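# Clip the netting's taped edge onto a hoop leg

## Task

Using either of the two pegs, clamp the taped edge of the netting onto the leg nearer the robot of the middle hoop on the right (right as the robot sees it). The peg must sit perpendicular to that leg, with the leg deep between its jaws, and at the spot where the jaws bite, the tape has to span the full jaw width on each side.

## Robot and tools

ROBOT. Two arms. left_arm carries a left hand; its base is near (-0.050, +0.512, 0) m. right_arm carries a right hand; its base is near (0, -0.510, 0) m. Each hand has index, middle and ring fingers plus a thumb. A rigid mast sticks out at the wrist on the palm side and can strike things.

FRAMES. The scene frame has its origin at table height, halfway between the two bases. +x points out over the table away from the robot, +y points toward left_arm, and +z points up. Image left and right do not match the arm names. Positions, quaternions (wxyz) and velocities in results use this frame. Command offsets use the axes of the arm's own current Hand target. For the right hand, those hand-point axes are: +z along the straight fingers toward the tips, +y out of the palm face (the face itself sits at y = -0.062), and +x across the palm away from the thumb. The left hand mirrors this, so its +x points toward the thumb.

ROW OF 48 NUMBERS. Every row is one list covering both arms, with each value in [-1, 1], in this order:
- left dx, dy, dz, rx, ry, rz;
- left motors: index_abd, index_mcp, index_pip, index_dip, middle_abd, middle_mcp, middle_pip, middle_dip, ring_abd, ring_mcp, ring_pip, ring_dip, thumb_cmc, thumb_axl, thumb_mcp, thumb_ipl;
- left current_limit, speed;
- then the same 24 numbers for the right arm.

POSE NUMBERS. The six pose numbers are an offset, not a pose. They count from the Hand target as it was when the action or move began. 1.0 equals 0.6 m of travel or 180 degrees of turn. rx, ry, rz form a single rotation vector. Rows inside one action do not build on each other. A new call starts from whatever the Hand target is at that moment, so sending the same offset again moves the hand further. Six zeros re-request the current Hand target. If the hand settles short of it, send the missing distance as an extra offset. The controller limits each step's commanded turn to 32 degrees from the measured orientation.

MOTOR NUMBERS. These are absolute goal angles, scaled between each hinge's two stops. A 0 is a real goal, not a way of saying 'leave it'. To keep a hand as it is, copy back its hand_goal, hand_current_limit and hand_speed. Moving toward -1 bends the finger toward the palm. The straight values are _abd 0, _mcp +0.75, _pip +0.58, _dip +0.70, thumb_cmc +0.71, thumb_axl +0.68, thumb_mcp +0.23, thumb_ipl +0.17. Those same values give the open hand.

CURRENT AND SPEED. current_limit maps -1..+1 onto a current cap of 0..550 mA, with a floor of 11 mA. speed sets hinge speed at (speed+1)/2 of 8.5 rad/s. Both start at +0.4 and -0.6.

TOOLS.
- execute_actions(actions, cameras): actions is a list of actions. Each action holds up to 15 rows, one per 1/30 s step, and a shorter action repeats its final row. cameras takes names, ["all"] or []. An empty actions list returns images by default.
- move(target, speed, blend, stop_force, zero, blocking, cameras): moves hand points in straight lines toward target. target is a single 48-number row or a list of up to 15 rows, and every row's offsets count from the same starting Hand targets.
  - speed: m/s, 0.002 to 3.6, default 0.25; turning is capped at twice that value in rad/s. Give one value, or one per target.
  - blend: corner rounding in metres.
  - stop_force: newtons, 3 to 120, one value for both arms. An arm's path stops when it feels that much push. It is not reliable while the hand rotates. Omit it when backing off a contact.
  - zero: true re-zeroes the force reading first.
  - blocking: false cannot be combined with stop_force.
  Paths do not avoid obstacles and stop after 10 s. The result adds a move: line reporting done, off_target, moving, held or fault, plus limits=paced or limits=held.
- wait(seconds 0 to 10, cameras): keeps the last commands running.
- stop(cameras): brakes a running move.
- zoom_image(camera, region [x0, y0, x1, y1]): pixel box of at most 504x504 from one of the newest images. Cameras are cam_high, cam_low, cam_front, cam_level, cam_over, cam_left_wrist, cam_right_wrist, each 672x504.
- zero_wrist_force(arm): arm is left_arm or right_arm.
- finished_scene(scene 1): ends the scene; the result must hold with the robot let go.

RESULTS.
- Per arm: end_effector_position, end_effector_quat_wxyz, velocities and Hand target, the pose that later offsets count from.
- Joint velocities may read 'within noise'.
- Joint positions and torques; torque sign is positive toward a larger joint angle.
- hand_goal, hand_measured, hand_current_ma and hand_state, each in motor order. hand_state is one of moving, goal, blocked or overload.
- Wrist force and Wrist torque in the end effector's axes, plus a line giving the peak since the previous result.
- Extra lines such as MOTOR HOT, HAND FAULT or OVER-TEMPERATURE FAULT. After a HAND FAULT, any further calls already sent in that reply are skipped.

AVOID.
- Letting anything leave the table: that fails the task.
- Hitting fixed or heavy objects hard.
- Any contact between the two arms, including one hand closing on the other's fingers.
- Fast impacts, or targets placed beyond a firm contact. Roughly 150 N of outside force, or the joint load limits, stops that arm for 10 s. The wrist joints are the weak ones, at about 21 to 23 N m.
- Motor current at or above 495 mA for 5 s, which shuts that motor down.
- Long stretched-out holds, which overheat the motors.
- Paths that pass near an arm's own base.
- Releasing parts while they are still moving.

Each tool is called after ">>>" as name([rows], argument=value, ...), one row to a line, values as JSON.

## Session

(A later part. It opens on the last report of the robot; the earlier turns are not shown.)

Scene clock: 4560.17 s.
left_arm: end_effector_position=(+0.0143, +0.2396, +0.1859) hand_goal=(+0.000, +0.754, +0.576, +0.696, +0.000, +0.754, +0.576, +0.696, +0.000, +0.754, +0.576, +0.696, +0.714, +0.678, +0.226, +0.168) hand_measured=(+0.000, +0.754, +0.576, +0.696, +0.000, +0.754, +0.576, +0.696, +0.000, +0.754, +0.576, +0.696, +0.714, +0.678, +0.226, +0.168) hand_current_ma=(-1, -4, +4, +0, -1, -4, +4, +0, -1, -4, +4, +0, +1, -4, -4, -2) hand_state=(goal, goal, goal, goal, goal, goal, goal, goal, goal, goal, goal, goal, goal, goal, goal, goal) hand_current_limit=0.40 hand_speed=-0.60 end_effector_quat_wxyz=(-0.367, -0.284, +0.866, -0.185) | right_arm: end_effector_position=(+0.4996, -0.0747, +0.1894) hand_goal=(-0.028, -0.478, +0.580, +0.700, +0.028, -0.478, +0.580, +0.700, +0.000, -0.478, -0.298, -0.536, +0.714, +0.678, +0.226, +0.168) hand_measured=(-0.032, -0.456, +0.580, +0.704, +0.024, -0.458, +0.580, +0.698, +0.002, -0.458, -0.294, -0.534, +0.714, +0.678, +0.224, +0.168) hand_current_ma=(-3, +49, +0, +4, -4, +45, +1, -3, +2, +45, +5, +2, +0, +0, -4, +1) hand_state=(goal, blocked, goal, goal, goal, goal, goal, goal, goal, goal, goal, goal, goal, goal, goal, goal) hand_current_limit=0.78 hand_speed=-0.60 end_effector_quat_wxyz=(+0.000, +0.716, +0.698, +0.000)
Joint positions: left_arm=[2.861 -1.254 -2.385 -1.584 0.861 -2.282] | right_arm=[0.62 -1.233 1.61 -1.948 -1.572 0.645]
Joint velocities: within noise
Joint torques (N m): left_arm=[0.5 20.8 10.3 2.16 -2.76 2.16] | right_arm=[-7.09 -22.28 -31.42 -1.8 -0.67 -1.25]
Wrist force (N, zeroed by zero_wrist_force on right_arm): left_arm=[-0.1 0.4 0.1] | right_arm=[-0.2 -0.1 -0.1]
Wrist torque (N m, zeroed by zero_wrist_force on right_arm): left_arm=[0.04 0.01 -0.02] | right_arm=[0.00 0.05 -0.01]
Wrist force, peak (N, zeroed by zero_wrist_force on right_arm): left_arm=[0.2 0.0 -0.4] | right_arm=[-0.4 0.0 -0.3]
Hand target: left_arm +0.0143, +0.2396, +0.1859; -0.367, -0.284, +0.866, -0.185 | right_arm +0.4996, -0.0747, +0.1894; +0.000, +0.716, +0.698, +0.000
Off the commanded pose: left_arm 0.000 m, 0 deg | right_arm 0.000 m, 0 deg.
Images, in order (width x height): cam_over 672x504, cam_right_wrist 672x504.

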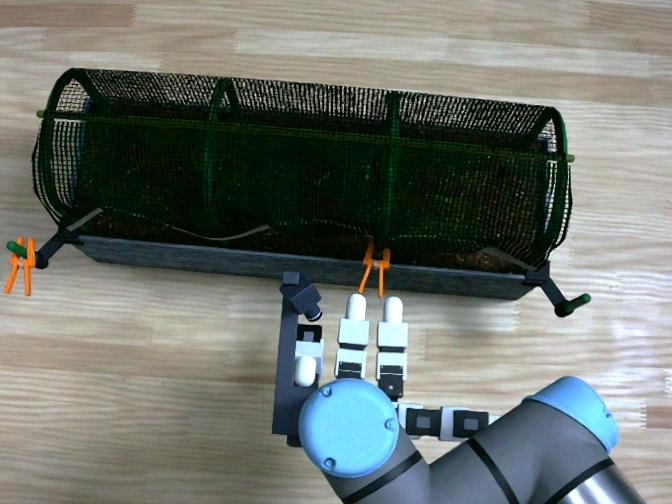

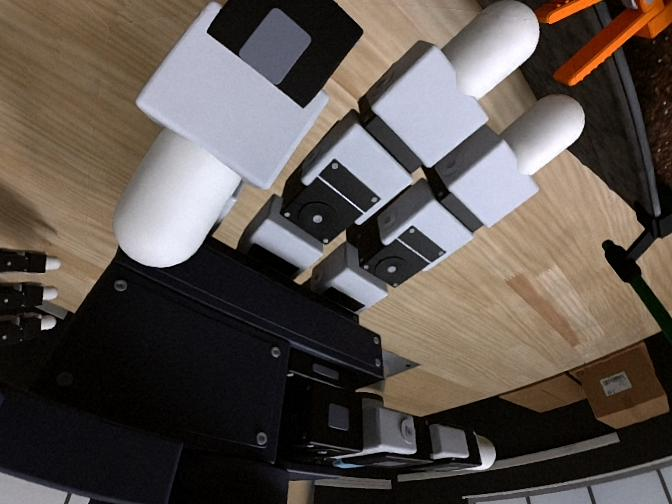

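>>> move([
  [0,0,0,0,0,0, 0,0.754,0.576,0.696,0,0.754,0.576,0.696,0,0.754,0.576,0.696,0.714,0.678,0.226,0.168,0.4,-0.6, -0.02,-0.08,0,0,0,0, -0.0275,-0.479,0.58,0.7,0.0275,-0.479,0.58,0.7,0,-0.479,-0.299,-0.536,0.714,0.678,0.226,0.168,0.78,-0.6],
  [0,0,0,0,0,0, 0,0.754,0.576,0.696,0,0.754,0.576,0.696,0,0.754,0.576,0.696,0.714,0.678,0.226,0.168,0.4,-0.6, -0.2,-0.25,-0.1,0,0,0, -0.0275,-0.479,0.58,0.7,0.0275,-0.479,0.58,0.7,0,-0.479,-0.299,-0.536,0.714,0.678,0.226,0.168,0.78,-0.6],
], blend=[0.02, 0], speed=0.12, cameras=["cam_over", "cam_level", "cam_front", "cam_low"])

>>> zoom_image(camera="cam_over", region=[340, 230, 420, 330])

>>> zoom_image(camera="cam_level", region=[420, 298, 472, 340])

>>> zoom_image(camera="cam_front", region=[375, 230, 420, 270])

Scene clock: 4574.27 s.
left_arm: end_effector_position=(+0.0143, +0.2396, +0.1859) hand_goal=(+0.000, +0.754, +0.576, +0.696, +0.000, +0.754, +0.576, +0.696, +0.000, +0.754, +0.576, +0.696, +0.714, +0.678, +0.226, +0.168) hand_measured=(+0.000, +0.754, +0.576, +0.696, +0.000, +0.754, +0.576, +0.696, +0.000, +0.754, +0.576, +0.696, +0.714, +0.678, +0.226, +0.168) hand_current_ma=(-1, -4, +4, +0, -1, -4, +4, +0, -1, -4, +4, +0, +1, -4, -4, -2) hand_state=(goal, goal, goal, goal, goal, goal, goal, goal, goal, goal, goal, goal, goal, goal, goal, goal) hand_current_limit=0.40 hand_speed=-0.60 end_effector_quat_wxyz=(-0.367, -0.284, +0.866, -0.185) | right_arm: end_effector_position=(+0.3466, -0.1909, +0.2493) hand_goal=(-0.028, -0.478, +0.580, +0.700, +0.028, -0.478, +0.580, +0.700, +0.000, -0.478, -0.298, -0.536, +0.714, +0.678, +0.226, +0.168) hand_measured=(-0.030, -0.456, +0.580, +0.704, +0.024, -0.458, +0.580, +0.698, +0.002, -0.458, -0.294, -0.534, +0.714, +0.678, +0.224, +0.168) hand_current_ma=(-3, +49, +0, +4, -3, +45, +1, -3, +2, +45, +5, +2, +0, +0, -4, +1) hand_state=(goal, blocked, goal, goal, goal, goal, goal, goal, goal, goal, goal, goal, goal, goal, goal, goal) hand_current_limit=0.78 hand_speed=-0.60 end_effector_quat_wxyz=(+0.000, +0.716, +0.698, +0.000)
Joint positions: left_arm=[2.861 -1.254 -2.385 -1.584 0.861 -2.282] | right_arm=[0.606 -1.728 1.995 -1.837 -1.572 0.631]
Joint torques (N m): left_arm=[0.6 18.99 9.78 2.38 -2.78 1.81] | right_arm=[10.61 -19.55 -31.79 -4.36 0.74 1.27]
Wrist force (N, zeroed by zero_wrist_force on right_arm): left_arm=[0.1 0.0 -0.1] | right_arm=[-0.1 0.0 0.0]
Wrist torque (N m, zeroed by zero_wrist_force on right_arm): left_arm=[0.00 -0.02 0.01] | right_arm=[0.00 0.03 0.16]
Wrist force, peak (N, zeroed by zero_wrist_force on right_arm): left_arm=[0.1 0.3 -0.5] | right_arm=[-0.6 2.0 -0.1]
Hand target: left_arm +0.0143, +0.2396, +0.1859; -0.367, -0.284, +0.866, -0.185 | right_arm +0.3466, -0.1908, +0.2494; +0.000, +0.716, +0.698, +0.000
Off the commanded pose: left_arm 0.000 m, 0 deg | right_arm 0.000 m, 0 deg.
move: done
Images, in order (width x height): cam_low 672x504, cam_front 672x504, cam_level 672x504, cam_over 672x504.

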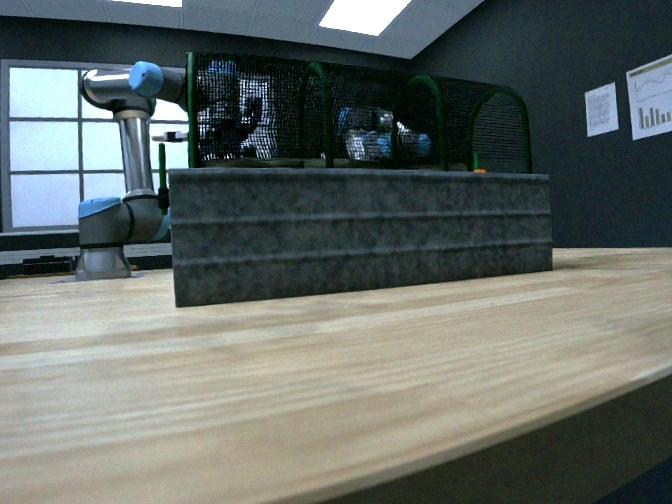

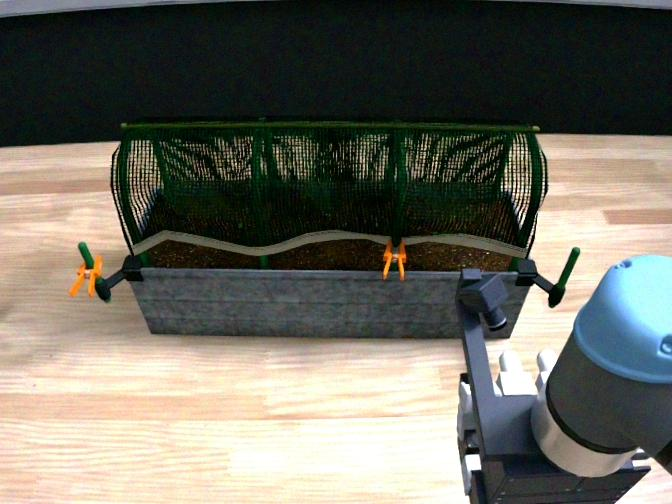

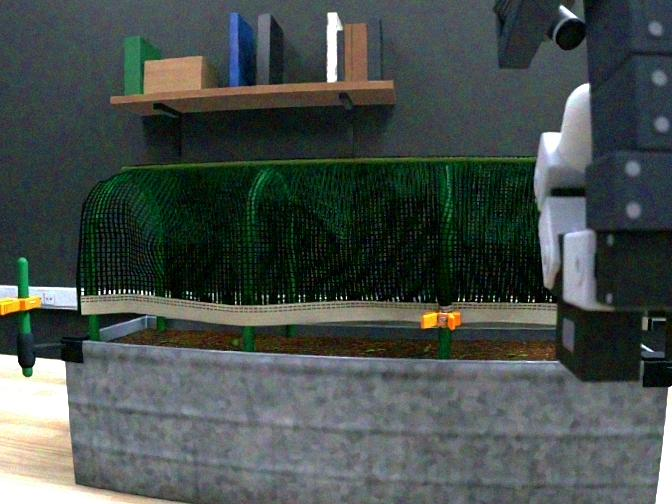

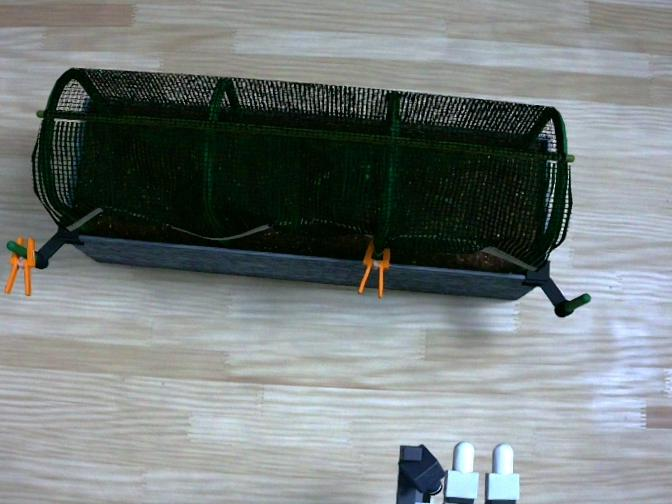

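Scaled by 5.040 from the camera's 672x504 image, which has a finer 960x720 frame.

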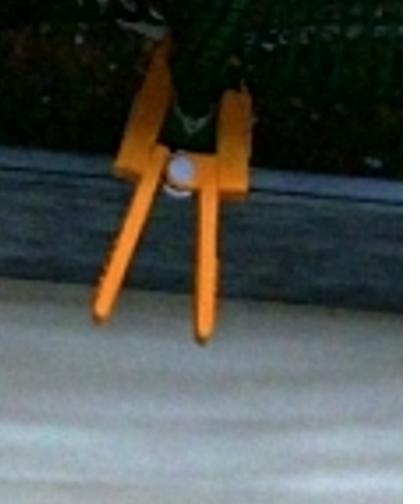

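Scaled by 9.692 from the camera's 672x504 image, which has a finer 960x720 frame.

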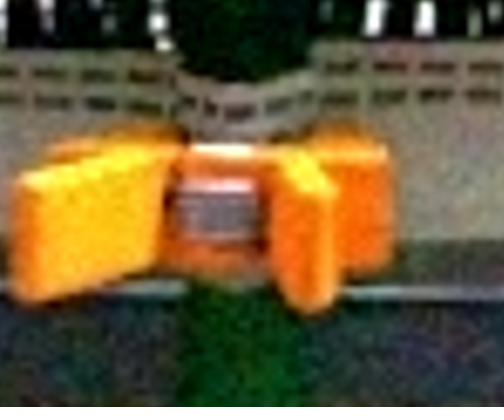

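Scaled by 11.200 from the camera's 672x504 image, which has a finer 960x720 frame.

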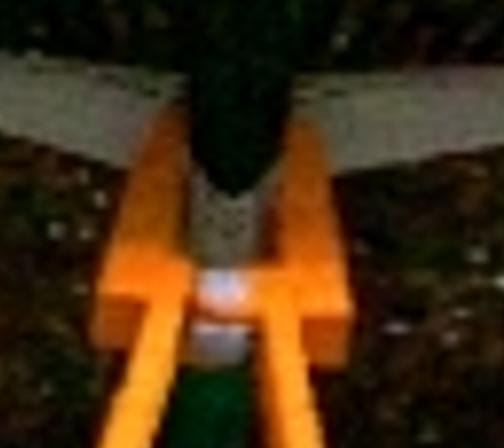

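>>> move(target=[0,0,0,0,0,0, 0,0.754,0.576,0.696,0,0.754,0.576,0.696,0,0.754,0.576,0.696,0.714,0.678,0.226,0.168,0.4,-0.6, 0.068,0.15,0.065,-0.2130,-0.2130,-0.4664, 0,-0.479,-0.299,-0.536,0,-0.479,-0.299,-0.536,0,-0.479,-0.299,-0.536,0.714,0.678,0.226,0.168,0.78,-0.6], speed=0.3, cameras=["cam_right_wrist", "cam_over", "cam_level"])

Scene clock: 4730.23 s.
left_arm: end_effector_position=(+0.0143, +0.2396, +0.1859) hand_goal=(+0.000, +0.754, +0.576, +0.696, +0.000, +0.754, +0.576, +0.696, +0.000, +0.754, +0.576, +0.696, +0.714, +0.678, +0.226, +0.168) hand_measured=(+0.000, +0.754, +0.576, +0.696, +0.000, +0.754, +0.576, +0.696, +0.000, +0.754, +0.576, +0.696, +0.714, +0.678, +0.226, +0.168) hand_current_ma=(-1, -4, +4, +0, -1, -4, +4, +0, -1, -4, +4, +0, +1, -4, -4, -2) hand_state=(goal, goal, goal, goal, goal, goal, goal, goal, goal, goal, goal, goal, goal, goal, goal, goal) hand_current_limit=0.40 hand_speed=-0.60 end_effector_quat_wxyz=(-0.367, -0.284, +0.866, -0.185) | right_arm: end_effector_position=(+0.4376, -0.1525, +0.2103) hand_goal=(+0.000, -0.478, -0.298, -0.536, +0.000, -0.478, -0.298, -0.536, +0.000, -0.478, -0.298, -0.536, +0.714, +0.678, +0.226, +0.168) hand_measured=(-0.002, -0.464, -0.294, -0.534, +0.002, -0.462, -0.294, -0.534, +0.002, -0.462, -0.294, -0.534, +0.714, +0.678, +0.224, +0.168) hand_current_ma=(-3, +30, +4, +3, +1, +34, +6, +3, +1, +35, +5, +2, +0, +0, -4, +1) hand_state=(goal, goal, goal, goal, goal, goal, goal, goal, goal, goal, goal, goal, goal, goal, goal, goal) hand_current_limit=0.78 hand_speed=-0.60 end_effector_quat_wxyz=(+0.415, +0.011, +0.910, -0.006)
Joint positions: left_arm=[2.861 -1.254 -2.385 -1.584 0.861 -2.282] | right_arm=[0.475 -1.476 2.4 -3.286 -1.943 -1.227]
Joint torques (N m): left_arm=[0.53 20.41 10.76 2.33 -2.65 1.98] | right_arm=[11.74 -29.74 -21.53 -4.65 -0.4 -1.21]
Wrist force (N, zeroed by zero_wrist_force on right_arm): left_arm=[0.0 0.0 -0.1] | right_arm=[-0.5 -0.8 0.4]
Wrist torque (N m, zeroed by zero_wrist_force on right_arm): left_arm=[0.00 0.00 0.00] | right_arm=[-0.34 -0.15 -0.42]
Wrist force, peak (N, zeroed by zero_wrist_force on right_arm): left_arm=[0.6 0.1 0.0] | right_arm=[-1.0 1.8 -0.4]
Hand target: left_arm +0.0143, +0.2396, +0.1859; -0.367, -0.284, +0.866, -0.185 | right_arm +0.4376, -0.1524, +0.2104; +0.416, +0.011, +0.909, -0.006
Off the commanded pose: left_arm 0.000 m, 0 deg | right_arm 0.000 m, 0 deg.
move: done
Images, in order (width x height): cam_level 672x504, cam_over 672x504, cam_right_wrist 672x504.

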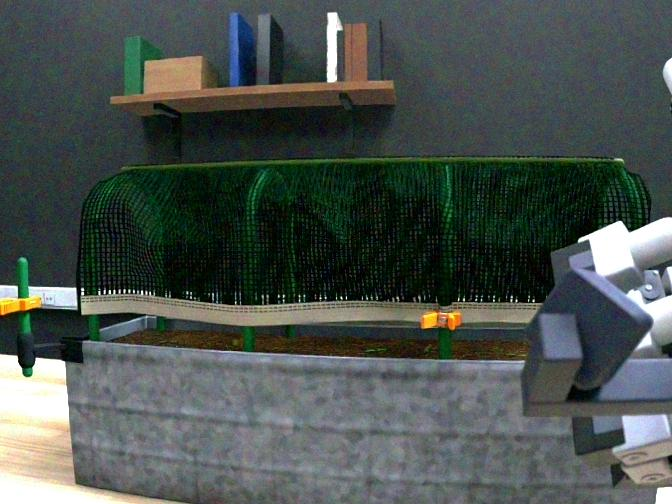

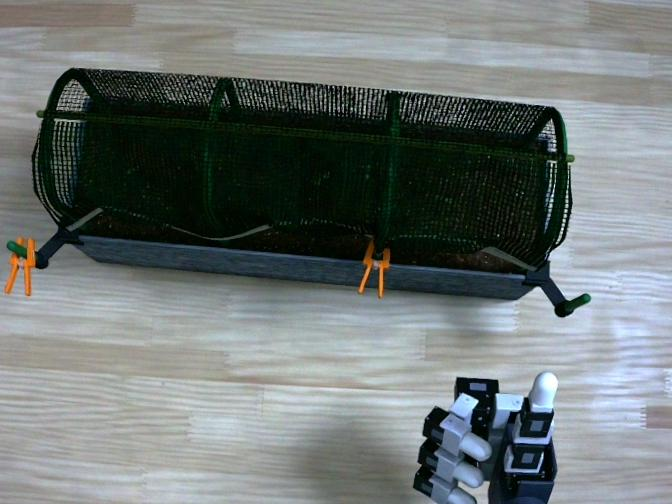

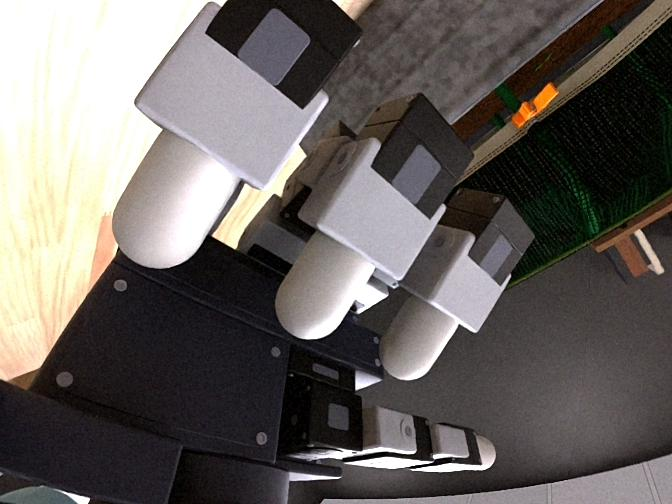

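>>> zoom_image(camera="cam_right_wrist", region=[500, 70, 570, 140])

Scaled by 7.200 from the camera's 672x504 image, which has a finer 960x720 frame.

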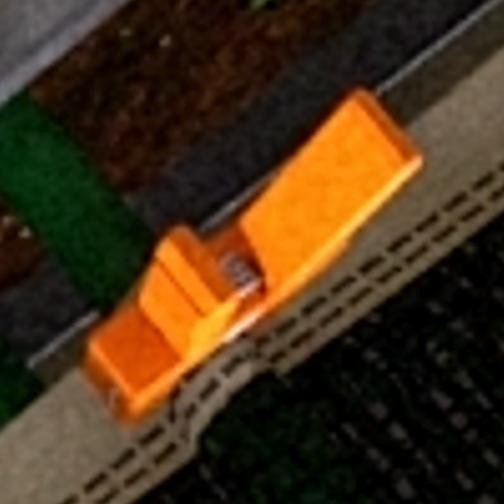

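>>> move(target=[0,0,0,0,0,0, 0,0.754,0.576,0.696,0,0.754,0.576,0.696,0,0.754,0.576,0.696,0.714,0.678,0.226,0.168,0.4,-0.6, -0.0564,0,0.065,0,0,0, 0,-0.479,-0.299,-0.536,0,-0.479,-0.299,-0.536,0,-0.479,-0.299,-0.536,0.714,0.678,0.226,0.168,0.78,-0.6], speed=0.12, cameras=["cam_right_wrist", "cam_over"])

Scene clock: 4754.80 s.
left_arm: end_effector_position=(+0.0143, +0.2396, +0.1859) hand_goal=(+0.000, +0.754, +0.576, +0.696, +0.000, +0.754, +0.576, +0.696, +0.000, +0.754, +0.576, +0.696, +0.714, +0.678, +0.226, +0.168) hand_measured=(+0.000, +0.754, +0.576, +0.696, +0.000, +0.754, +0.576, +0.696, +0.000, +0.754, +0.576, +0.696, +0.714, +0.678, +0.226, +0.168) hand_current_ma=(-1, -4, +4, +0, -1, -4, +4, +0, -1, -4, +4, +0, +1, -4, -4, -2) hand_state=(goal, goal, goal, goal, goal, goal, goal, goal, goal, goal, goal, goal, goal, goal, goal, goal) hand_current_limit=0.40 hand_speed=-0.60 end_effector_quat_wxyz=(-0.367, -0.284, +0.866, -0.185) | right_arm: end_effector_position=(+0.4892, -0.1537, +0.2104) hand_goal=(+0.000, -0.478, -0.298, -0.536, +0.000, -0.478, -0.298, -0.536, +0.000, -0.478, -0.298, -0.536, +0.714, +0.678, +0.226, +0.168) hand_measured=(-0.002, -0.464, -0.294, -0.534, +0.000, -0.464, -0.294, -0.534, +0.000, -0.464, -0.294, -0.534, +0.714, +0.678, +0.224, +0.168) hand_current_ma=(-3, +26, +4, +3, +1, +29, +6, +3, +0, +30, +5, +2, +0, +0, -4, +1) hand_state=(goal, goal, goal, goal, goal, goal, goal, goal, goal, goal, goal, goal, goal, goal, goal, goal) hand_current_limit=0.78 hand_speed=-0.60 end_effector_quat_wxyz=(+0.416, +0.011, +0.910, -0.006)
Joint positions: left_arm=[2.861 -1.254 -2.385 -1.584 0.861 -2.282] | right_arm=[0.412 -1.395 2.304 -3.287 -1.897 -1.275]
Joint torques (N m): left_arm=[0.62 19.97 10.05 2.17 -2.8 2] | right_arm=[10.06 -30.94 -8.16 -3.59 -0.17 1.4]
Wrist force (N, zeroed by zero_wrist_force on right_arm): left_arm=[0.1 0.1 0.0] | right_arm=[-0.2 -1.0 0.6]
Wrist torque (N m, zeroed by zero_wrist_force on right_arm): left_arm=[0.01 -0.03 0.01] | right_arm=[-0.40 -0.18 -0.49]
Wrist force, peak (N, zeroed by zero_wrist_force on right_arm): left_arm=[0.0 0.5 -0.2] | right_arm=[-1.1 -1.0 1.6]
Hand target: left_arm +0.0143, +0.2396, +0.1859; -0.367, -0.284, +0.866, -0.185 | right_arm +0.4892, -0.1537, +0.2105; +0.416, +0.011, +0.909, -0.006
Off the commanded pose: left_arm 0.000 m, 0 deg | right_arm 0.000 m, 0 deg.
move: done
Images, in order (width x height): cam_over 672x504, cam_right_wrist 672x504.

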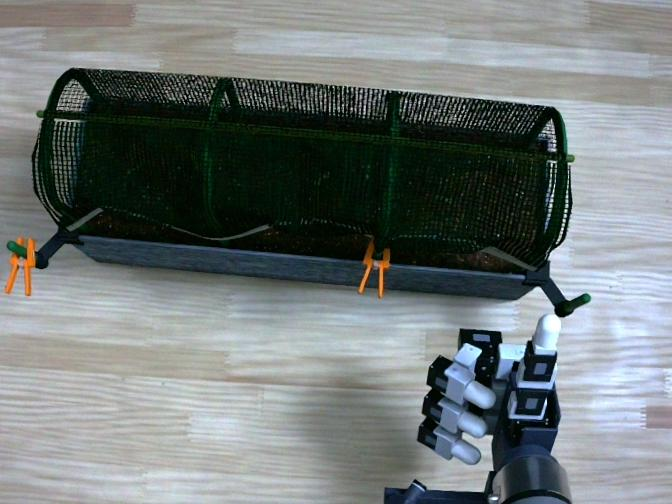

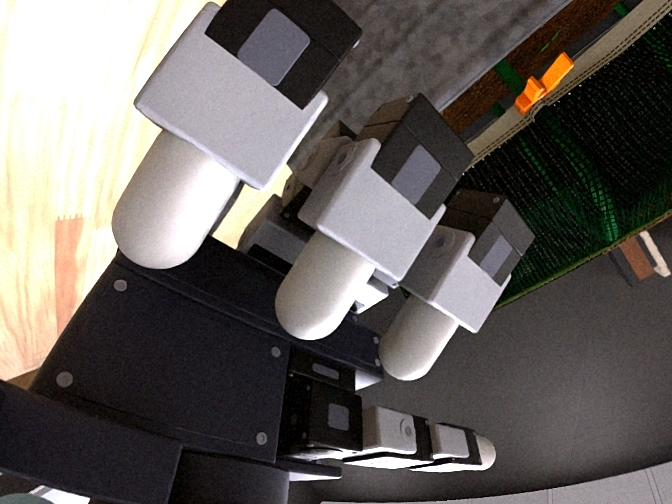

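>>> zoom_image(camera="cam_right_wrist", region=[503, 42, 583, 122])

Scaled by 6.300 from the camera's 672x504 image, which has a finer 960x720 frame.

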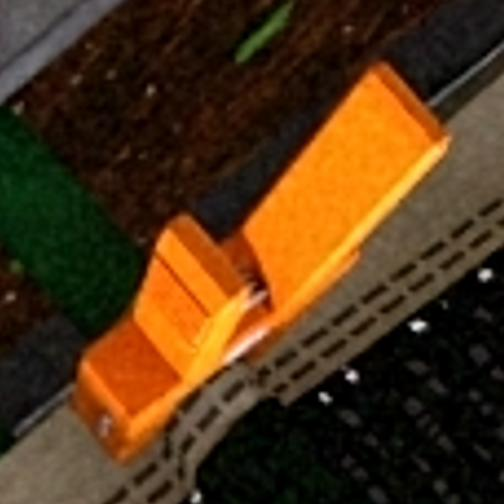

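>>> move(target=[0,0,0,0,0,0, 0,0.754,0.576,0.696,0,0.754,0.576,0.696,0,0.754,0.576,0.696,0.714,0.678,0.226,0.168,0.4,-0.6, 0.0052,0,0.0705,0,0,0, 0,-0.479,-0.299,-0.536,0,-0.479,-0.299,-0.536,0,-0.479,-0.299,-0.536,0.714,0.678,0.226,0.168,0.78,-0.6], speed=0.12, cameras=["cam_right_wrist"])

>>> zoom_image(camera="cam_right_wrist", region=[510, 50, 610, 150])

Scene clock: 4784.13 s.
left_arm: end_effector_position=(+0.0143, +0.2396, +0.1859) hand_goal=(+0.000, +0.754, +0.576, +0.696, +0.000, +0.754, +0.576, +0.696, +0.000, +0.754, +0.576, +0.696, +0.714, +0.678, +0.226, +0.168) hand_measured=(+0.000, +0.754, +0.576, +0.696, +0.000, +0.754, +0.576, +0.696, +0.000, +0.754, +0.576, +0.696, +0.714, +0.678, +0.226, +0.168) hand_current_ma=(-1, -4, +4, +0, -1, -4, +4, +0, -1, -4, +4, +0, +1, -4, -4, -2) hand_state=(goal, goal, goal, goal, goal, goal, goal, goal, goal, goal, goal, goal, goal, goal, goal, goal) hand_current_limit=0.40 hand_speed=-0.60 end_effector_quat_wxyz=(-0.367, -0.284, +0.866, -0.185) | right_arm: end_effector_position=(+0.5192, -0.1545, +0.1805) hand_goal=(+0.000, -0.478, -0.298, -0.536, +0.000, -0.478, -0.298, -0.536, +0.000, -0.478, -0.298, -0.536, +0.714, +0.678, +0.226, +0.168) hand_measured=(-0.002, -0.466, -0.294, -0.534, +0.000, -0.464, -0.294, -0.534, +0.000, -0.464, -0.294, -0.534, +0.714, +0.678, +0.224, +0.168) hand_current_ma=(-3, +26, +4, +3, +1, +29, +6, +3, +0, +29, +5, +2, +0, +0, -4, +1) hand_state=(goal, goal, goal, goal, goal, goal, goal, goal, goal, goal, goal, goal, goal, goal, goal, goal) hand_current_limit=0.78 hand_speed=-0.60 end_effector_quat_wxyz=(+0.416, +0.011, +0.909, -0.006)
Joint positions: left_arm=[2.861 -1.254 -2.385 -1.584 0.861 -2.282] | right_arm=[0.381 -1.275 2.265 -3.376 -1.874 -1.297]
Joint torques (N m): left_arm=[0.3 19.59 9.62 2.38 -2.56 2.01] | right_arm=[10.04 -28.44 -2.84 -2.05 -0.63 1.53]
Wrist force (N, zeroed by zero_wrist_force on right_arm): left_arm=[0.1 0.1 -0.1] | right_arm=[-0.2 -0.9 0.7]
Wrist torque (N m, zeroed by zero_wrist_force on right_arm): left_arm=[0.01 -0.02 0.00] | right_arm=[-0.38 -0.17 -0.40]
Wrist force, peak (N, zeroed by zero_wrist_force on right_arm): left_arm=[0.2 0.4 -0.1] | right_arm=[-0.4 -1.1 1.6]
Hand target: left_arm +0.0143, +0.2396, +0.1859; -0.367, -0.284, +0.866, -0.185 | right_arm +0.5191, -0.1544, +0.1804; +0.416, +0.011, +0.909, -0.006
Off the commanded pose: left_arm 0.000 m, 0 deg | right_arm 0.000 m, 0 deg.
move: done
Images, in order (width x height): cam_right_wrist 672x504.

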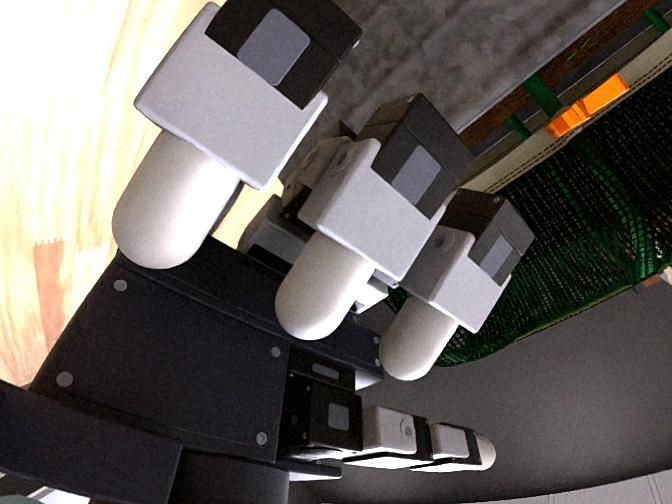

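Scaled by 5.040 from the camera's 672x504 image, which has a finer 960x720 frame.

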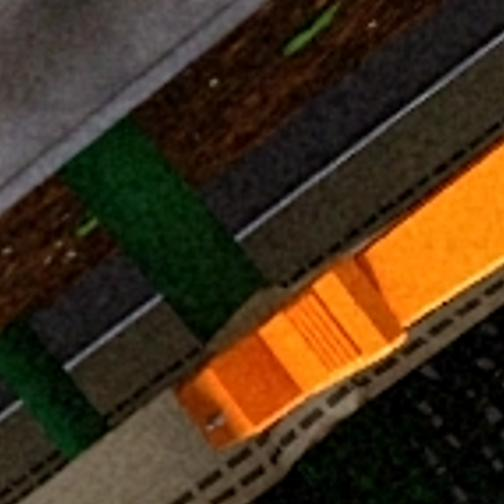

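>>> move(target=[0,0,0,0,0,0, 0,0.754,0.576,0.696,0,0.754,0.576,0.696,0,0.754,0.576,0.696,0.714,0.678,0.226,0.168,0.4,-0.6, 0.063,0.0167,0.0544,0,0,0, 0,-0.479,-0.299,-0.536,0,-0.479,-0.299,-0.536,0,-0.479,-0.299,-0.536,0.714,0.678,0.226,0.168,0.78,-0.6], speed=0.12, cameras=["cam_right_wrist"])

>>> zoom_image(camera="cam_right_wrist", region=[560, 120, 672, 232])

Scene clock: 4815.07 s.
left_arm: end_effector_position=(+0.0143, +0.2396, +0.1859) hand_goal=(+0.000, +0.754, +0.576, +0.696, +0.000, +0.754, +0.576, +0.696, +0.000, +0.754, +0.576, +0.696, +0.714, +0.678, +0.226, +0.168) hand_measured=(+0.000, +0.754, +0.576, +0.696, +0.000, +0.754, +0.576, +0.696, +0.000, +0.754, +0.576, +0.696, +0.714, +0.678, +0.226, +0.168) hand_current_ma=(-1, -4, +4, +0, -1, -4, +4, +0, -1, -4, +4, +0, +1, -4, -4, -2) hand_state=(goal, goal, goal, goal, goal, goal, goal, goal, goal, goal, goal, goal, goal, goal, goal, goal) hand_current_limit=0.40 hand_speed=-0.60 end_effector_quat_wxyz=(-0.367, -0.284, +0.866, -0.185) | right_arm: end_effector_position=(+0.5193, -0.1444, +0.1305) hand_goal=(+0.000, -0.478, -0.298, -0.536, +0.000, -0.478, -0.298, -0.536, +0.000, -0.478, -0.298, -0.536, +0.714, +0.678, +0.226, +0.168) hand_measured=(-0.002, -0.466, -0.294, -0.534, +0.000, -0.464, -0.294, -0.534, +0.000, -0.464, -0.294, -0.534, +0.714, +0.678, +0.224, +0.168) hand_current_ma=(-3, +25, +4, +3, +1, +29, +6, +3, +0, +29, +5, +2, +0, +0, -4, +1) hand_state=(goal, goal, goal, goal, goal, goal, goal, goal, goal, goal, goal, goal, goal, goal, goal, goal) hand_current_limit=0.78 hand_speed=-0.60 end_effector_quat_wxyz=(+0.416, +0.011, +0.909, -0.006)
Joint positions: left_arm=[2.861 -1.254 -2.385 -1.584 0.861 -2.282] | right_arm=[0.403 -1.132 2.268 -3.517 -1.89 -1.281]
Joint torques (N m): left_arm=[0 18.88 10.61 2.13 -2.62 1.83] | right_arm=[-6.73 -26.94 -16.5 -3.34 0.95 -1.27]
Wrist force (N, zeroed by zero_wrist_force on right_arm): left_arm=[-0.1 0.1 -0.2] | right_arm=[-0.4 -0.9 0.6]
Wrist torque (N m, zeroed by zero_wrist_force on right_arm): left_arm=[0.03 0.00 -0.01] | right_arm=[-0.38 -0.15 -0.43]
Wrist force, peak (N, zeroed by zero_wrist_force on right_arm): left_arm=[0.1 0.2 -0.4] | right_arm=[-0.9 -2.4 1.3]
Hand target: left_arm +0.0143, +0.2396, +0.1859; -0.367, -0.284, +0.866, -0.185 | right_arm +0.5193, -0.1445, +0.1305; +0.416, +0.011, +0.909, -0.006
Off the commanded pose: left_arm 0.000 m, 0 deg | right_arm 0.000 m, 0 deg.
move: done
Images, in order (width x height): cam_right_wrist 672x504.

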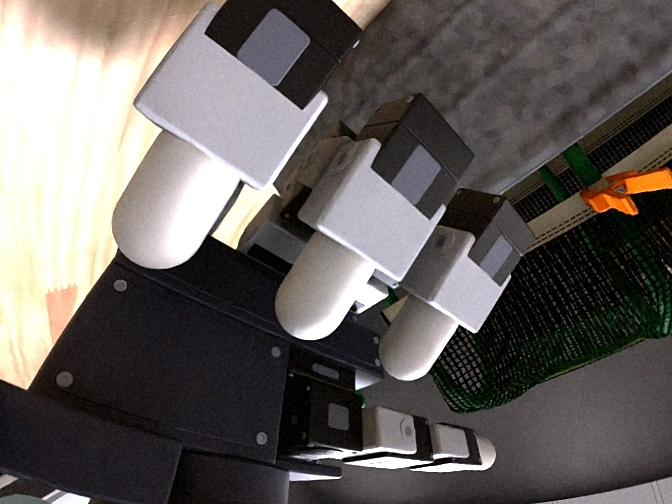

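Scaled by 4.500 from the camera's 672x504 image, which has a finer 960x720 frame.

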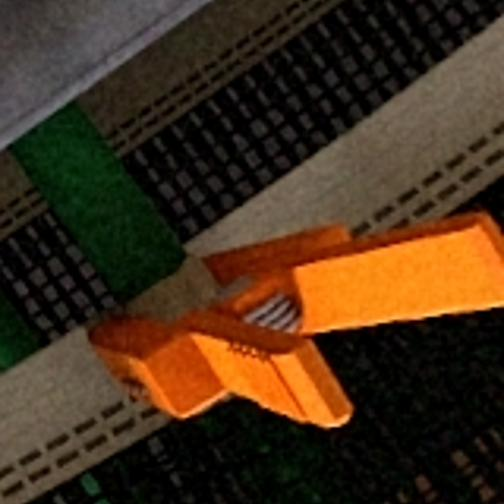

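>>> zoom_image(camera="cam_right_wrist", region=[572, 160, 647, 216])

Scaled by 6.720 from the camera's 672x504 image, which has a finer 960x720 frame.

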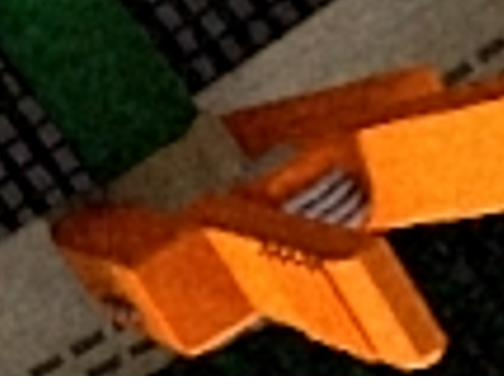

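>>> move(target=[0,0,0,0,0,0, 0,0.754,0.576,0.696,0,0.754,0.576,0.696,0,0.754,0.576,0.696,0.714,0.678,0.226,0.168,0.4,-0.6, -0.063,0,-0.0544,0,0,0, 0,-0.479,-0.299,-0.536,0,-0.479,-0.299,-0.536,0,-0.479,-0.299,-0.536,0.714,0.678,0.226,0.168,0.78,-0.6], speed=0.12, cameras=["cam_right_wrist"])

>>> zoom_image(camera="cam_right_wrist", region=[525, 80, 600, 155])

>>> zoom_image(camera="cam_right_wrist", region=[535, 100, 580, 145])

Scene clock: 4853.50 s.
left_arm: end_effector_position=(+0.0143, +0.2396, +0.1859) hand_goal=(+0.000, +0.754, +0.576, +0.696, +0.000, +0.754, +0.576, +0.696, +0.000, +0.754, +0.576, +0.696, +0.714, +0.678, +0.226, +0.168) hand_measured=(+0.000, +0.754, +0.576, +0.696, +0.000, +0.754, +0.576, +0.696, +0.000, +0.754, +0.576, +0.696, +0.714, +0.678, +0.226, +0.168) hand_current_ma=(-1, -4, +4, +0, -1, -4, +4, +0, -1, -4, +4, +0, +1, -4, -4, -2) hand_state=(goal, goal, goal, goal, goal, goal, goal, goal, goal, goal, goal, goal, goal, goal, goal, goal) hand_current_limit=0.40 hand_speed=-0.60 end_effector_quat_wxyz=(-0.367, -0.284, +0.866, -0.185) | right_arm: end_effector_position=(+0.5195, -0.1444, +0.1805) hand_goal=(+0.000, -0.478, -0.298, -0.536, +0.000, -0.478, -0.298, -0.536, +0.000, -0.478, -0.298, -0.536, +0.714, +0.678, +0.226, +0.168) hand_measured=(-0.002, -0.466, -0.294, -0.534, +0.000, -0.464, -0.294, -0.534, +0.000, -0.464, -0.294, -0.534, +0.714, +0.678, +0.224, +0.168) hand_current_ma=(-3, +25, +4, +3, +1, +29, +6, +3, +0, +29, +5, +2, +0, +0, -4, +1) hand_state=(goal, goal, goal, goal, goal, goal, goal, goal, goal, goal, goal, goal, goal, goal, goal, goal) hand_current_limit=0.78 hand_speed=-0.60 end_effector_quat_wxyz=(+0.416, +0.011, +0.909, -0.006)
Joint positions: left_arm=[2.861 -1.254 -2.385 -1.584 0.861 -2.282] | right_arm=[0.403 -1.264 2.247 -3.364 -1.89 -1.281]
Joint torques (N m): left_arm=[-0.49 20.76 11 2.28 -2.59 2.18] | right_arm=[-3.81 -28.1 -1.82 -3.04 -0.78 1.75]
Wrist force (N, zeroed by zero_wrist_force on right_arm): left_arm=[-0.1 0.1 0.2] | right_arm=[-0.4 -1.0 0.6]
Wrist torque (N m, zeroed by zero_wrist_force on right_arm): left_arm=[0.00 0.01 -0.01] | right_arm=[-0.39 -0.14 -0.42]
Wrist force, peak (N, zeroed by zero_wrist_force on right_arm): left_arm=[0.3 0.1 -0.5] | right_arm=[0.5 -1.0 1.5]
Hand target: left_arm +0.0143, +0.2396, +0.1859; -0.367, -0.284, +0.866, -0.185 | right_arm +0.5194, -0.1444, +0.1804; +0.416, +0.011, +0.909, -0.006
Off the commanded pose: left_arm 0.000 m, 0 deg | right_arm 0.000 m, 0 deg.
move: done
Images, in order (width x height): cam_right_wrist 672x504.

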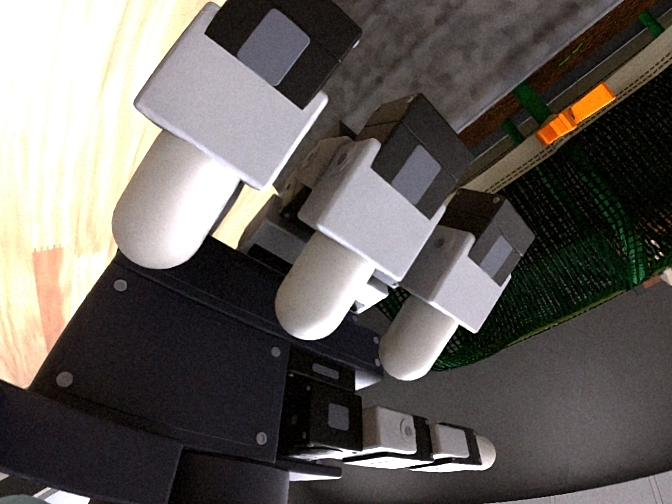

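Scaled by 6.720 from the camera's 672x504 image, which has a finer 960x720 frame.

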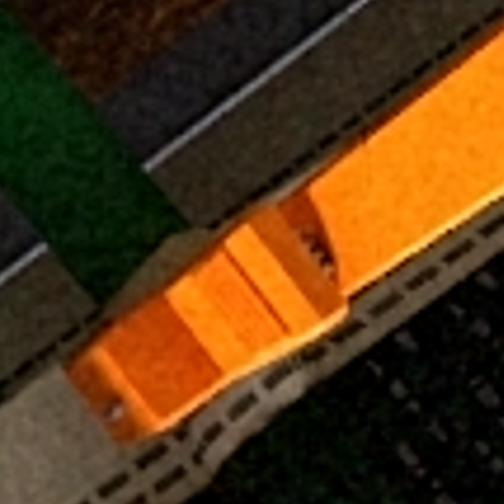

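Scaled by 11.200 from the camera's 672x504 image, which has a finer 960x720 frame.

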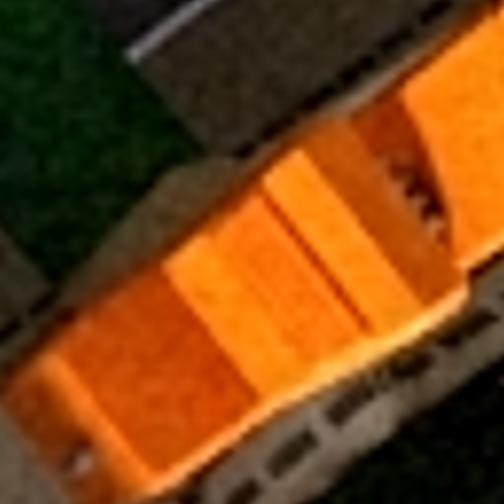

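>>> move(target=[0,0,0,0,0,0, 0,0.754,0.576,0.696,0,0.754,0.576,0.696,0,0.754,0.576,0.696,0.714,0.678,0.226,0.168,0.4,-0.6, 0.101,0.0417,0.0873,0,0,0, 0,-0.479,-0.299,-0.536,0,-0.479,-0.299,-0.536,0,-0.479,-0.299,-0.536,0.714,0.678,0.226,0.168,0.78,-0.6], speed=0.12, cameras=["cam_right_wrist"])

>>> zoom_image(camera="cam_right_wrist", region=[580, 200, 672, 292])

Scene clock: 4902.93 s.
left_arm: end_effector_position=(+0.0143, +0.2396, +0.1859) hand_goal=(+0.000, +0.754, +0.576, +0.696, +0.000, +0.754, +0.576, +0.696, +0.000, +0.754, +0.576, +0.696, +0.714, +0.678, +0.226, +0.168) hand_measured=(+0.000, +0.754, +0.576, +0.696, +0.000, +0.754, +0.576, +0.696, +0.000, +0.754, +0.576, +0.696, +0.714, +0.678, +0.226, +0.168) hand_current_ma=(-1, -4, +4, +0, -1, -4, +4, +0, -1, -4, +4, +0, +1, -4, -4, -2) hand_state=(goal, goal, goal, goal, goal, goal, goal, goal, goal, goal, goal, goal, goal, goal, goal, goal) hand_current_limit=0.40 hand_speed=-0.60 end_effector_quat_wxyz=(-0.367, -0.284, +0.866, -0.185) | right_arm: end_effector_position=(+0.5200, -0.1194, +0.1004) hand_goal=(+0.000, -0.478, -0.298, -0.536, +0.000, -0.478, -0.298, -0.536, +0.000, -0.478, -0.298, -0.536, +0.714, +0.678, +0.226, +0.168) hand_measured=(-0.002, -0.466, -0.294, -0.534, +0.000, -0.464, -0.294, -0.534, +0.000, -0.464, -0.294, -0.534, +0.714, +0.678, +0.224, +0.168) hand_current_ma=(-3, +25, +4, +3, +1, +28, +5, +3, +0, +29, +5, +2, +0, +0, -4, +1) hand_state=(goal, goal, goal, goal, goal, goal, goal, goal, goal, goal, goal, goal, goal, goal, goal, goal) hand_current_limit=0.78 hand_speed=-0.60 end_effector_quat_wxyz=(+0.416, +0.011, +0.909, -0.006)
Joint positions: left_arm=[2.861 -1.254 -2.385 -1.584 0.861 -2.282] | right_arm=[0.456 -1.03 2.225 -3.562 -1.929 -1.242]
Joint torques (N m): left_arm=[-0.78 19.45 10.31 2.55 -2.67 2.16] | right_arm=[-8.16 -31.65 0.16 -2.99 1.09 -1.29]
Wrist force (N, zeroed by zero_wrist_force on right_arm): left_arm=[0.1 0.0 0.0] | right_arm=[-0.5 -0.9 0.8]
Wrist torque (N m, zeroed by zero_wrist_force on right_arm): left_arm=[-0.03 -0.03 0.01] | right_arm=[-0.40 -0.16 -0.42]
Wrist force, peak (N, zeroed by zero_wrist_force on right_arm): left_arm=[0.1 -0.3 -0.3] | right_arm=[-1.4 -1.7 0.1]
Hand target: left_arm +0.0143, +0.2396, +0.1859; -0.367, -0.284, +0.866, -0.185 | right_arm +0.5200, -0.1195, +0.1003; +0.416, +0.011, +0.909, -0.006
Off the commanded pose: left_arm 0.000 m, 0 deg | right_arm 0.000 m, 0 deg.
move: done
Images, in order (width x height): cam_right_wrist 672x504.

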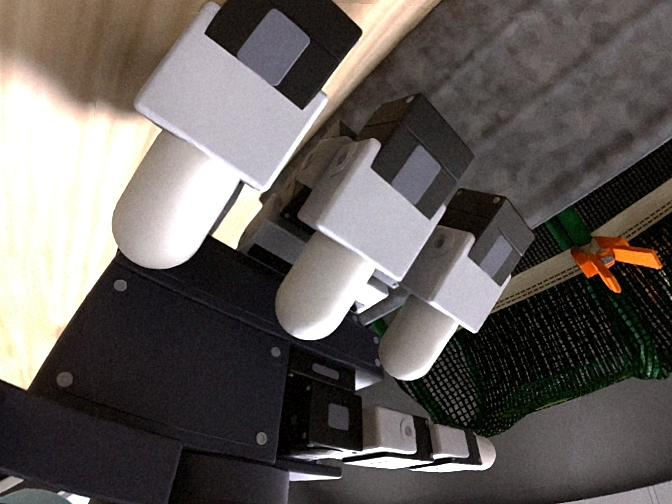

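Scaled by 5.478 from the camera's 672x504 image, which has a finer 960x720 frame.

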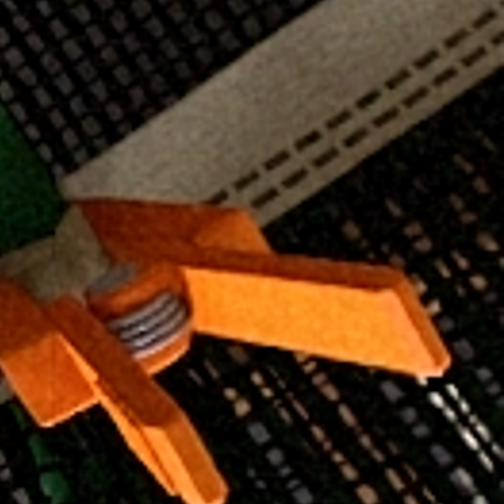

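>>> zoom_image(camera="cam_right_wrist", region=[565, 225, 621, 281])

>>> zoom_image(camera="cam_right_wrist", region=[550, 200, 672, 300])

Scaled by 9.000 from the camera's 672x504 image, which has a finer 960x720 frame.

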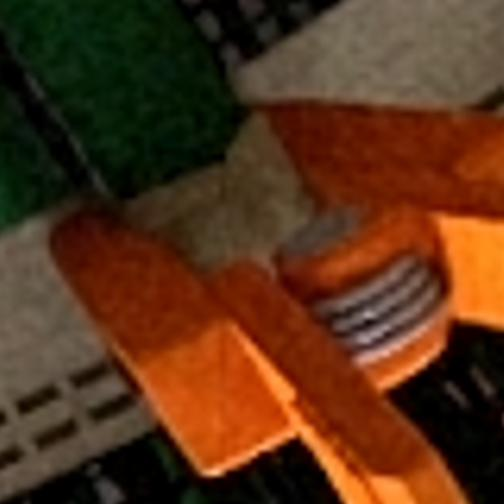

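Scaled by 4.131 from the camera's 672x504 image, which has a finer 960x720 frame.

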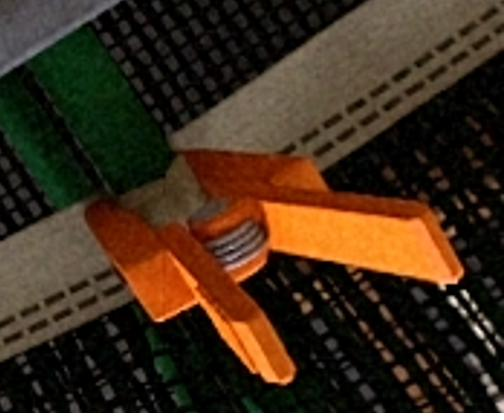

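>>> move(target=[0,0,0,0,0,0, 0,0.754,0.576,0.696,0,0.754,0.576,0.696,0,0.754,0.576,0.696,0.714,0.678,0.226,0.168,0.4,-0.6, -0.0151,-0.0427,-0.0131,0,0,0, 0,-0.479,-0.299,-0.536,0,-0.479,-0.299,-0.536,0,-0.479,-0.299,-0.536,0.714,0.678,0.226,0.168,0.78,-0.6], speed=0.12, cameras=["cam_right_wrist"])

>>> zoom_image(camera="cam_right_wrist", region=[602, 170, 666, 234])

>>> move(target=[0,0,0,0,0,0, 0,0.754,0.576,0.696,0,0.754,0.576,0.696,0,0.754,0.576,0.696,0.714,0.678,0.226,0.168,0.4,-0.6, 0,0.1,0,0,0,0, 0,-0.479,-0.299,-0.536,0,-0.479,-0.299,-0.536,0,-0.479,-0.299,-0.536,0.714,0.678,0.226,0.168,0.78,-0.6], speed=0.12, cameras=["cam_right_wrist"])

>>> zoom_image(camera="cam_right_wrist", region=[535, 220, 615, 300])

Scene clock: 5074.70 s.
left_arm: end_effector_position=(+0.0143, +0.2396, +0.1859) hand_goal=(+0.000, +0.754, +0.576, +0.696, +0.000, +0.754, +0.576, +0.696, +0.000, +0.754, +0.576, +0.696, +0.714, +0.678, +0.226, +0.168) hand_measured=(+0.000, +0.754, +0.576, +0.696, +0.000, +0.754, +0.576, +0.696, +0.000, +0.754, +0.576, +0.696, +0.714, +0.678, +0.226, +0.168) hand_current_ma=(-1, -4, +4, +0, -1, -4, +4, +0, -1, -4, +4, +0, +1, -4, -4, -2) hand_state=(goal, goal, goal, goal, goal, goal, goal, goal, goal, goal, goal, goal, goal, goal, goal, goal) hand_current_limit=0.40 hand_speed=-0.60 end_effector_quat_wxyz=(-0.367, -0.284, +0.866, -0.185) | right_arm: end_effector_position=(+0.5193, -0.1452, +0.1124) hand_goal=(+0.000, -0.478, -0.298, -0.536, +0.000, -0.478, -0.298, -0.536, +0.000, -0.478, -0.298, -0.536, +0.714, +0.678, +0.226, +0.168) hand_measured=(-0.002, -0.466, -0.294, -0.534, +0.000, -0.466, -0.294, -0.534, +0.000, -0.464, -0.294, -0.534, +0.714, +0.678, +0.224, +0.168) hand_current_ma=(-3, +23, +4, +3, +0, +26, +5, +3, +0, +26, +5, +2, +0, +0, -4, +1) hand_state=(goal, goal, goal, goal, goal, goal, goal, goal, goal, goal, goal, goal, goal, goal, goal, goal) hand_current_limit=0.78 hand_speed=-0.60 end_effector_quat_wxyz=(+0.416, +0.011, +0.909, -0.006) end_effector_velocity=(+0.001, +0.002, +0.000) end_effector_angular_velocity=(+0.003, -0.003, -0.002)
Joint positions: left_arm=[2.861 -1.254 -2.385 -1.584 0.861 -2.282] | right_arm=[0.401 -1.081 2.272 -3.572 -1.889 -1.282]
Joint velocities: left_arm=[within noise] | right_arm=[0.005 0.004 -0.005 -0.002 -0.004 0.006]
Joint torques (N m): left_arm=[-0.5 19.72 10.85 2.3 -2.64 2.11] | right_arm=[10.14 -20.56 -20.24 -2.75 -0.66 1.57]
Wrist force (N, zeroed by zero_wrist_force on right_arm): left_arm=[0.1 0.0 -0.2] | right_arm=[-0.7 -1.1 0.7]
Wrist torque (N m, zeroed by zero_wrist_force on right_arm): left_arm=[0.01 -0.02 0.00] | right_arm=[-0.41 -0.13 -0.52]
Wrist force, peak (N, zeroed by zero_wrist_force on right_arm): left_arm=[-0.3 0.2 -0.4] | right_arm=[1.0 2.7 -1.0]
Hand target: left_arm +0.0143, +0.2396, +0.1859; -0.367, -0.284, +0.866, -0.185 | right_arm +0.5193, -0.1451, +0.1123; +0.416, +0.011, +0.909, -0.006
Off the commanded pose: left_arm 0.000 m, 0 deg | right_arm 0.000 m, 0 deg.
move: done
Images, in order (width x height): cam_right_wrist 672x504.

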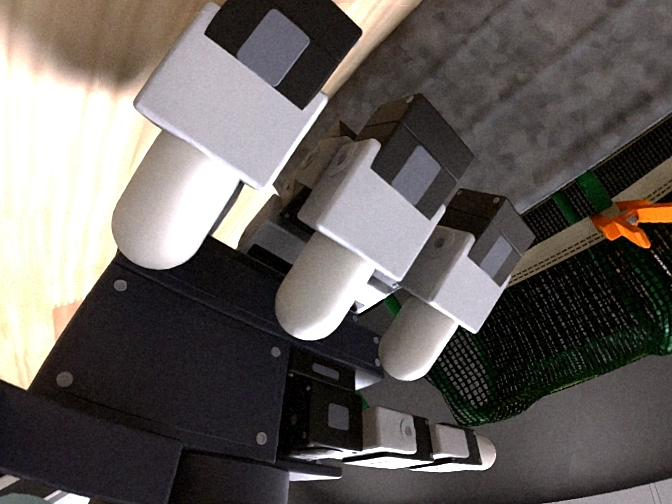

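Scaled by 7.875 from the camera's 672x504 image, which has a finer 960x720 frame.

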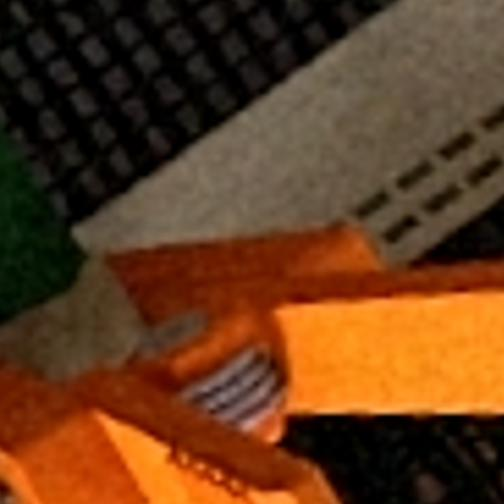

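Scene clock: 5075.63 s.
left_arm: end_effector_position=(+0.0143, +0.2396, +0.1859) hand_goal=(+0.000, +0.754, +0.576, +0.696, +0.000, +0.754, +0.576, +0.696, +0.000, +0.754, +0.576, +0.696, +0.714, +0.678, +0.226, +0.168) hand_measured=(+0.000, +0.754, +0.576, +0.696, +0.000, +0.754, +0.576, +0.696, +0.000, +0.754, +0.576, +0.696, +0.714, +0.678, +0.226, +0.168) hand_current_ma=(-1, -4, +4, +0, -1, -4, +4, +0, -1, -4, +4, +0, +1, -4, -4, -2) hand_state=(goal, goal, goal, goal, goal, goal, goal, goal, goal, goal, goal, goal, goal, goal, goal, goal) hand_current_limit=0.40 hand_speed=-0.60 end_effector_quat_wxyz=(-0.367, -0.284, +0.866, -0.185) | right_arm: end_effector_position=(+0.5208, -0.0851, +0.1122) hand_goal=(+0.000, -0.478, -0.298, -0.536, +0.000, -0.478, -0.298, -0.536, +0.000, -0.478, -0.298, -0.536, +0.714, +0.678, +0.226, +0.168) hand_measured=(-0.002, -0.466, -0.294, -0.534, +0.000, -0.466, -0.294, -0.534, +0.000, -0.466, -0.294, -0.534, +0.714, +0.678, +0.224, +0.168) hand_current_ma=(-3, +22, +4, +3, +0, +24, +5, +3, +0, +24, +4, +2, +0, +0, -4, +1) hand_state=(goal, goal, goal, goal, goal, goal, goal, goal, goal, goal, goal, goal, goal, goal, goal, goal) hand_current_limit=0.78 hand_speed=-0.60 end_effector_quat_wxyz=(+0.416, +0.011, +0.910, -0.006)
Joint positions: left_arm=[2.861 -1.254 -2.385 -1.584 0.861 -2.282] | right_arm=[0.523 -1.037 2.156 -3.468 -1.976 -1.191]
Joint torques (N m): left_arm=[-0.14 20.01 9.81 2.39 -2.73 1.97] | right_arm=[-2.04 -46.42 -6.2 -4.97 0.49 -0.57]
Wrist force (N, zeroed by zero_wrist_force on right_arm): left_arm=[0.0 0.2 -0.1] | right_arm=[-0.5 -1.0 0.5]
Wrist torque (N m, zeroed by zero_wrist_force on right_arm): left_arm=[0.03 0.00 0.00] | right_arm=[-0.36 -0.13 -0.35]
Wrist force, peak (N, zeroed by zero_wrist_force on right_arm): left_arm=[-0.2 0.1 -0.5] | right_arm=[-1.0 -5.9 0.5]
Hand target: left_arm +0.0143, +0.2396, +0.1859; -0.367, -0.284, +0.866, -0.185 | right_arm +0.5208, -0.0851, +0.1123; +0.416, +0.011, +0.909, -0.006
Off the commanded pose: left_arm 0.000 m, 0 deg | right_arm 0.000 m, 0 deg.
move: done
Images, in order (width x height): cam_right_wrist 672x504.

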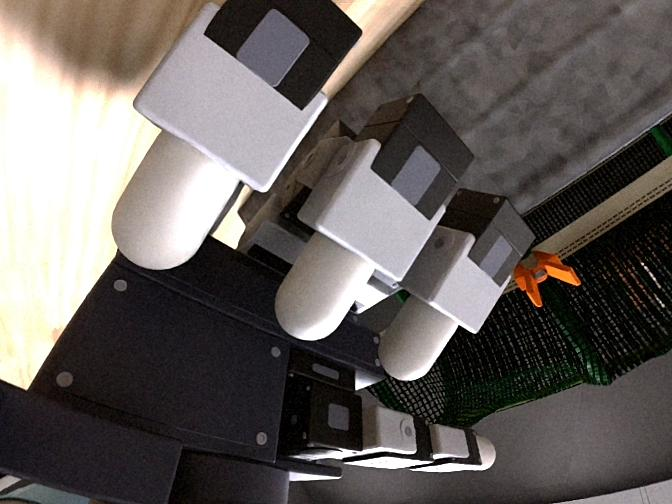

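Scaled by 6.300 from the camera's 672x504 image, which has a finer 960x720 frame.

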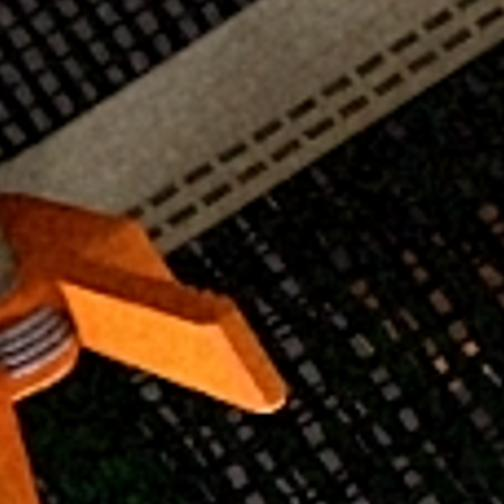

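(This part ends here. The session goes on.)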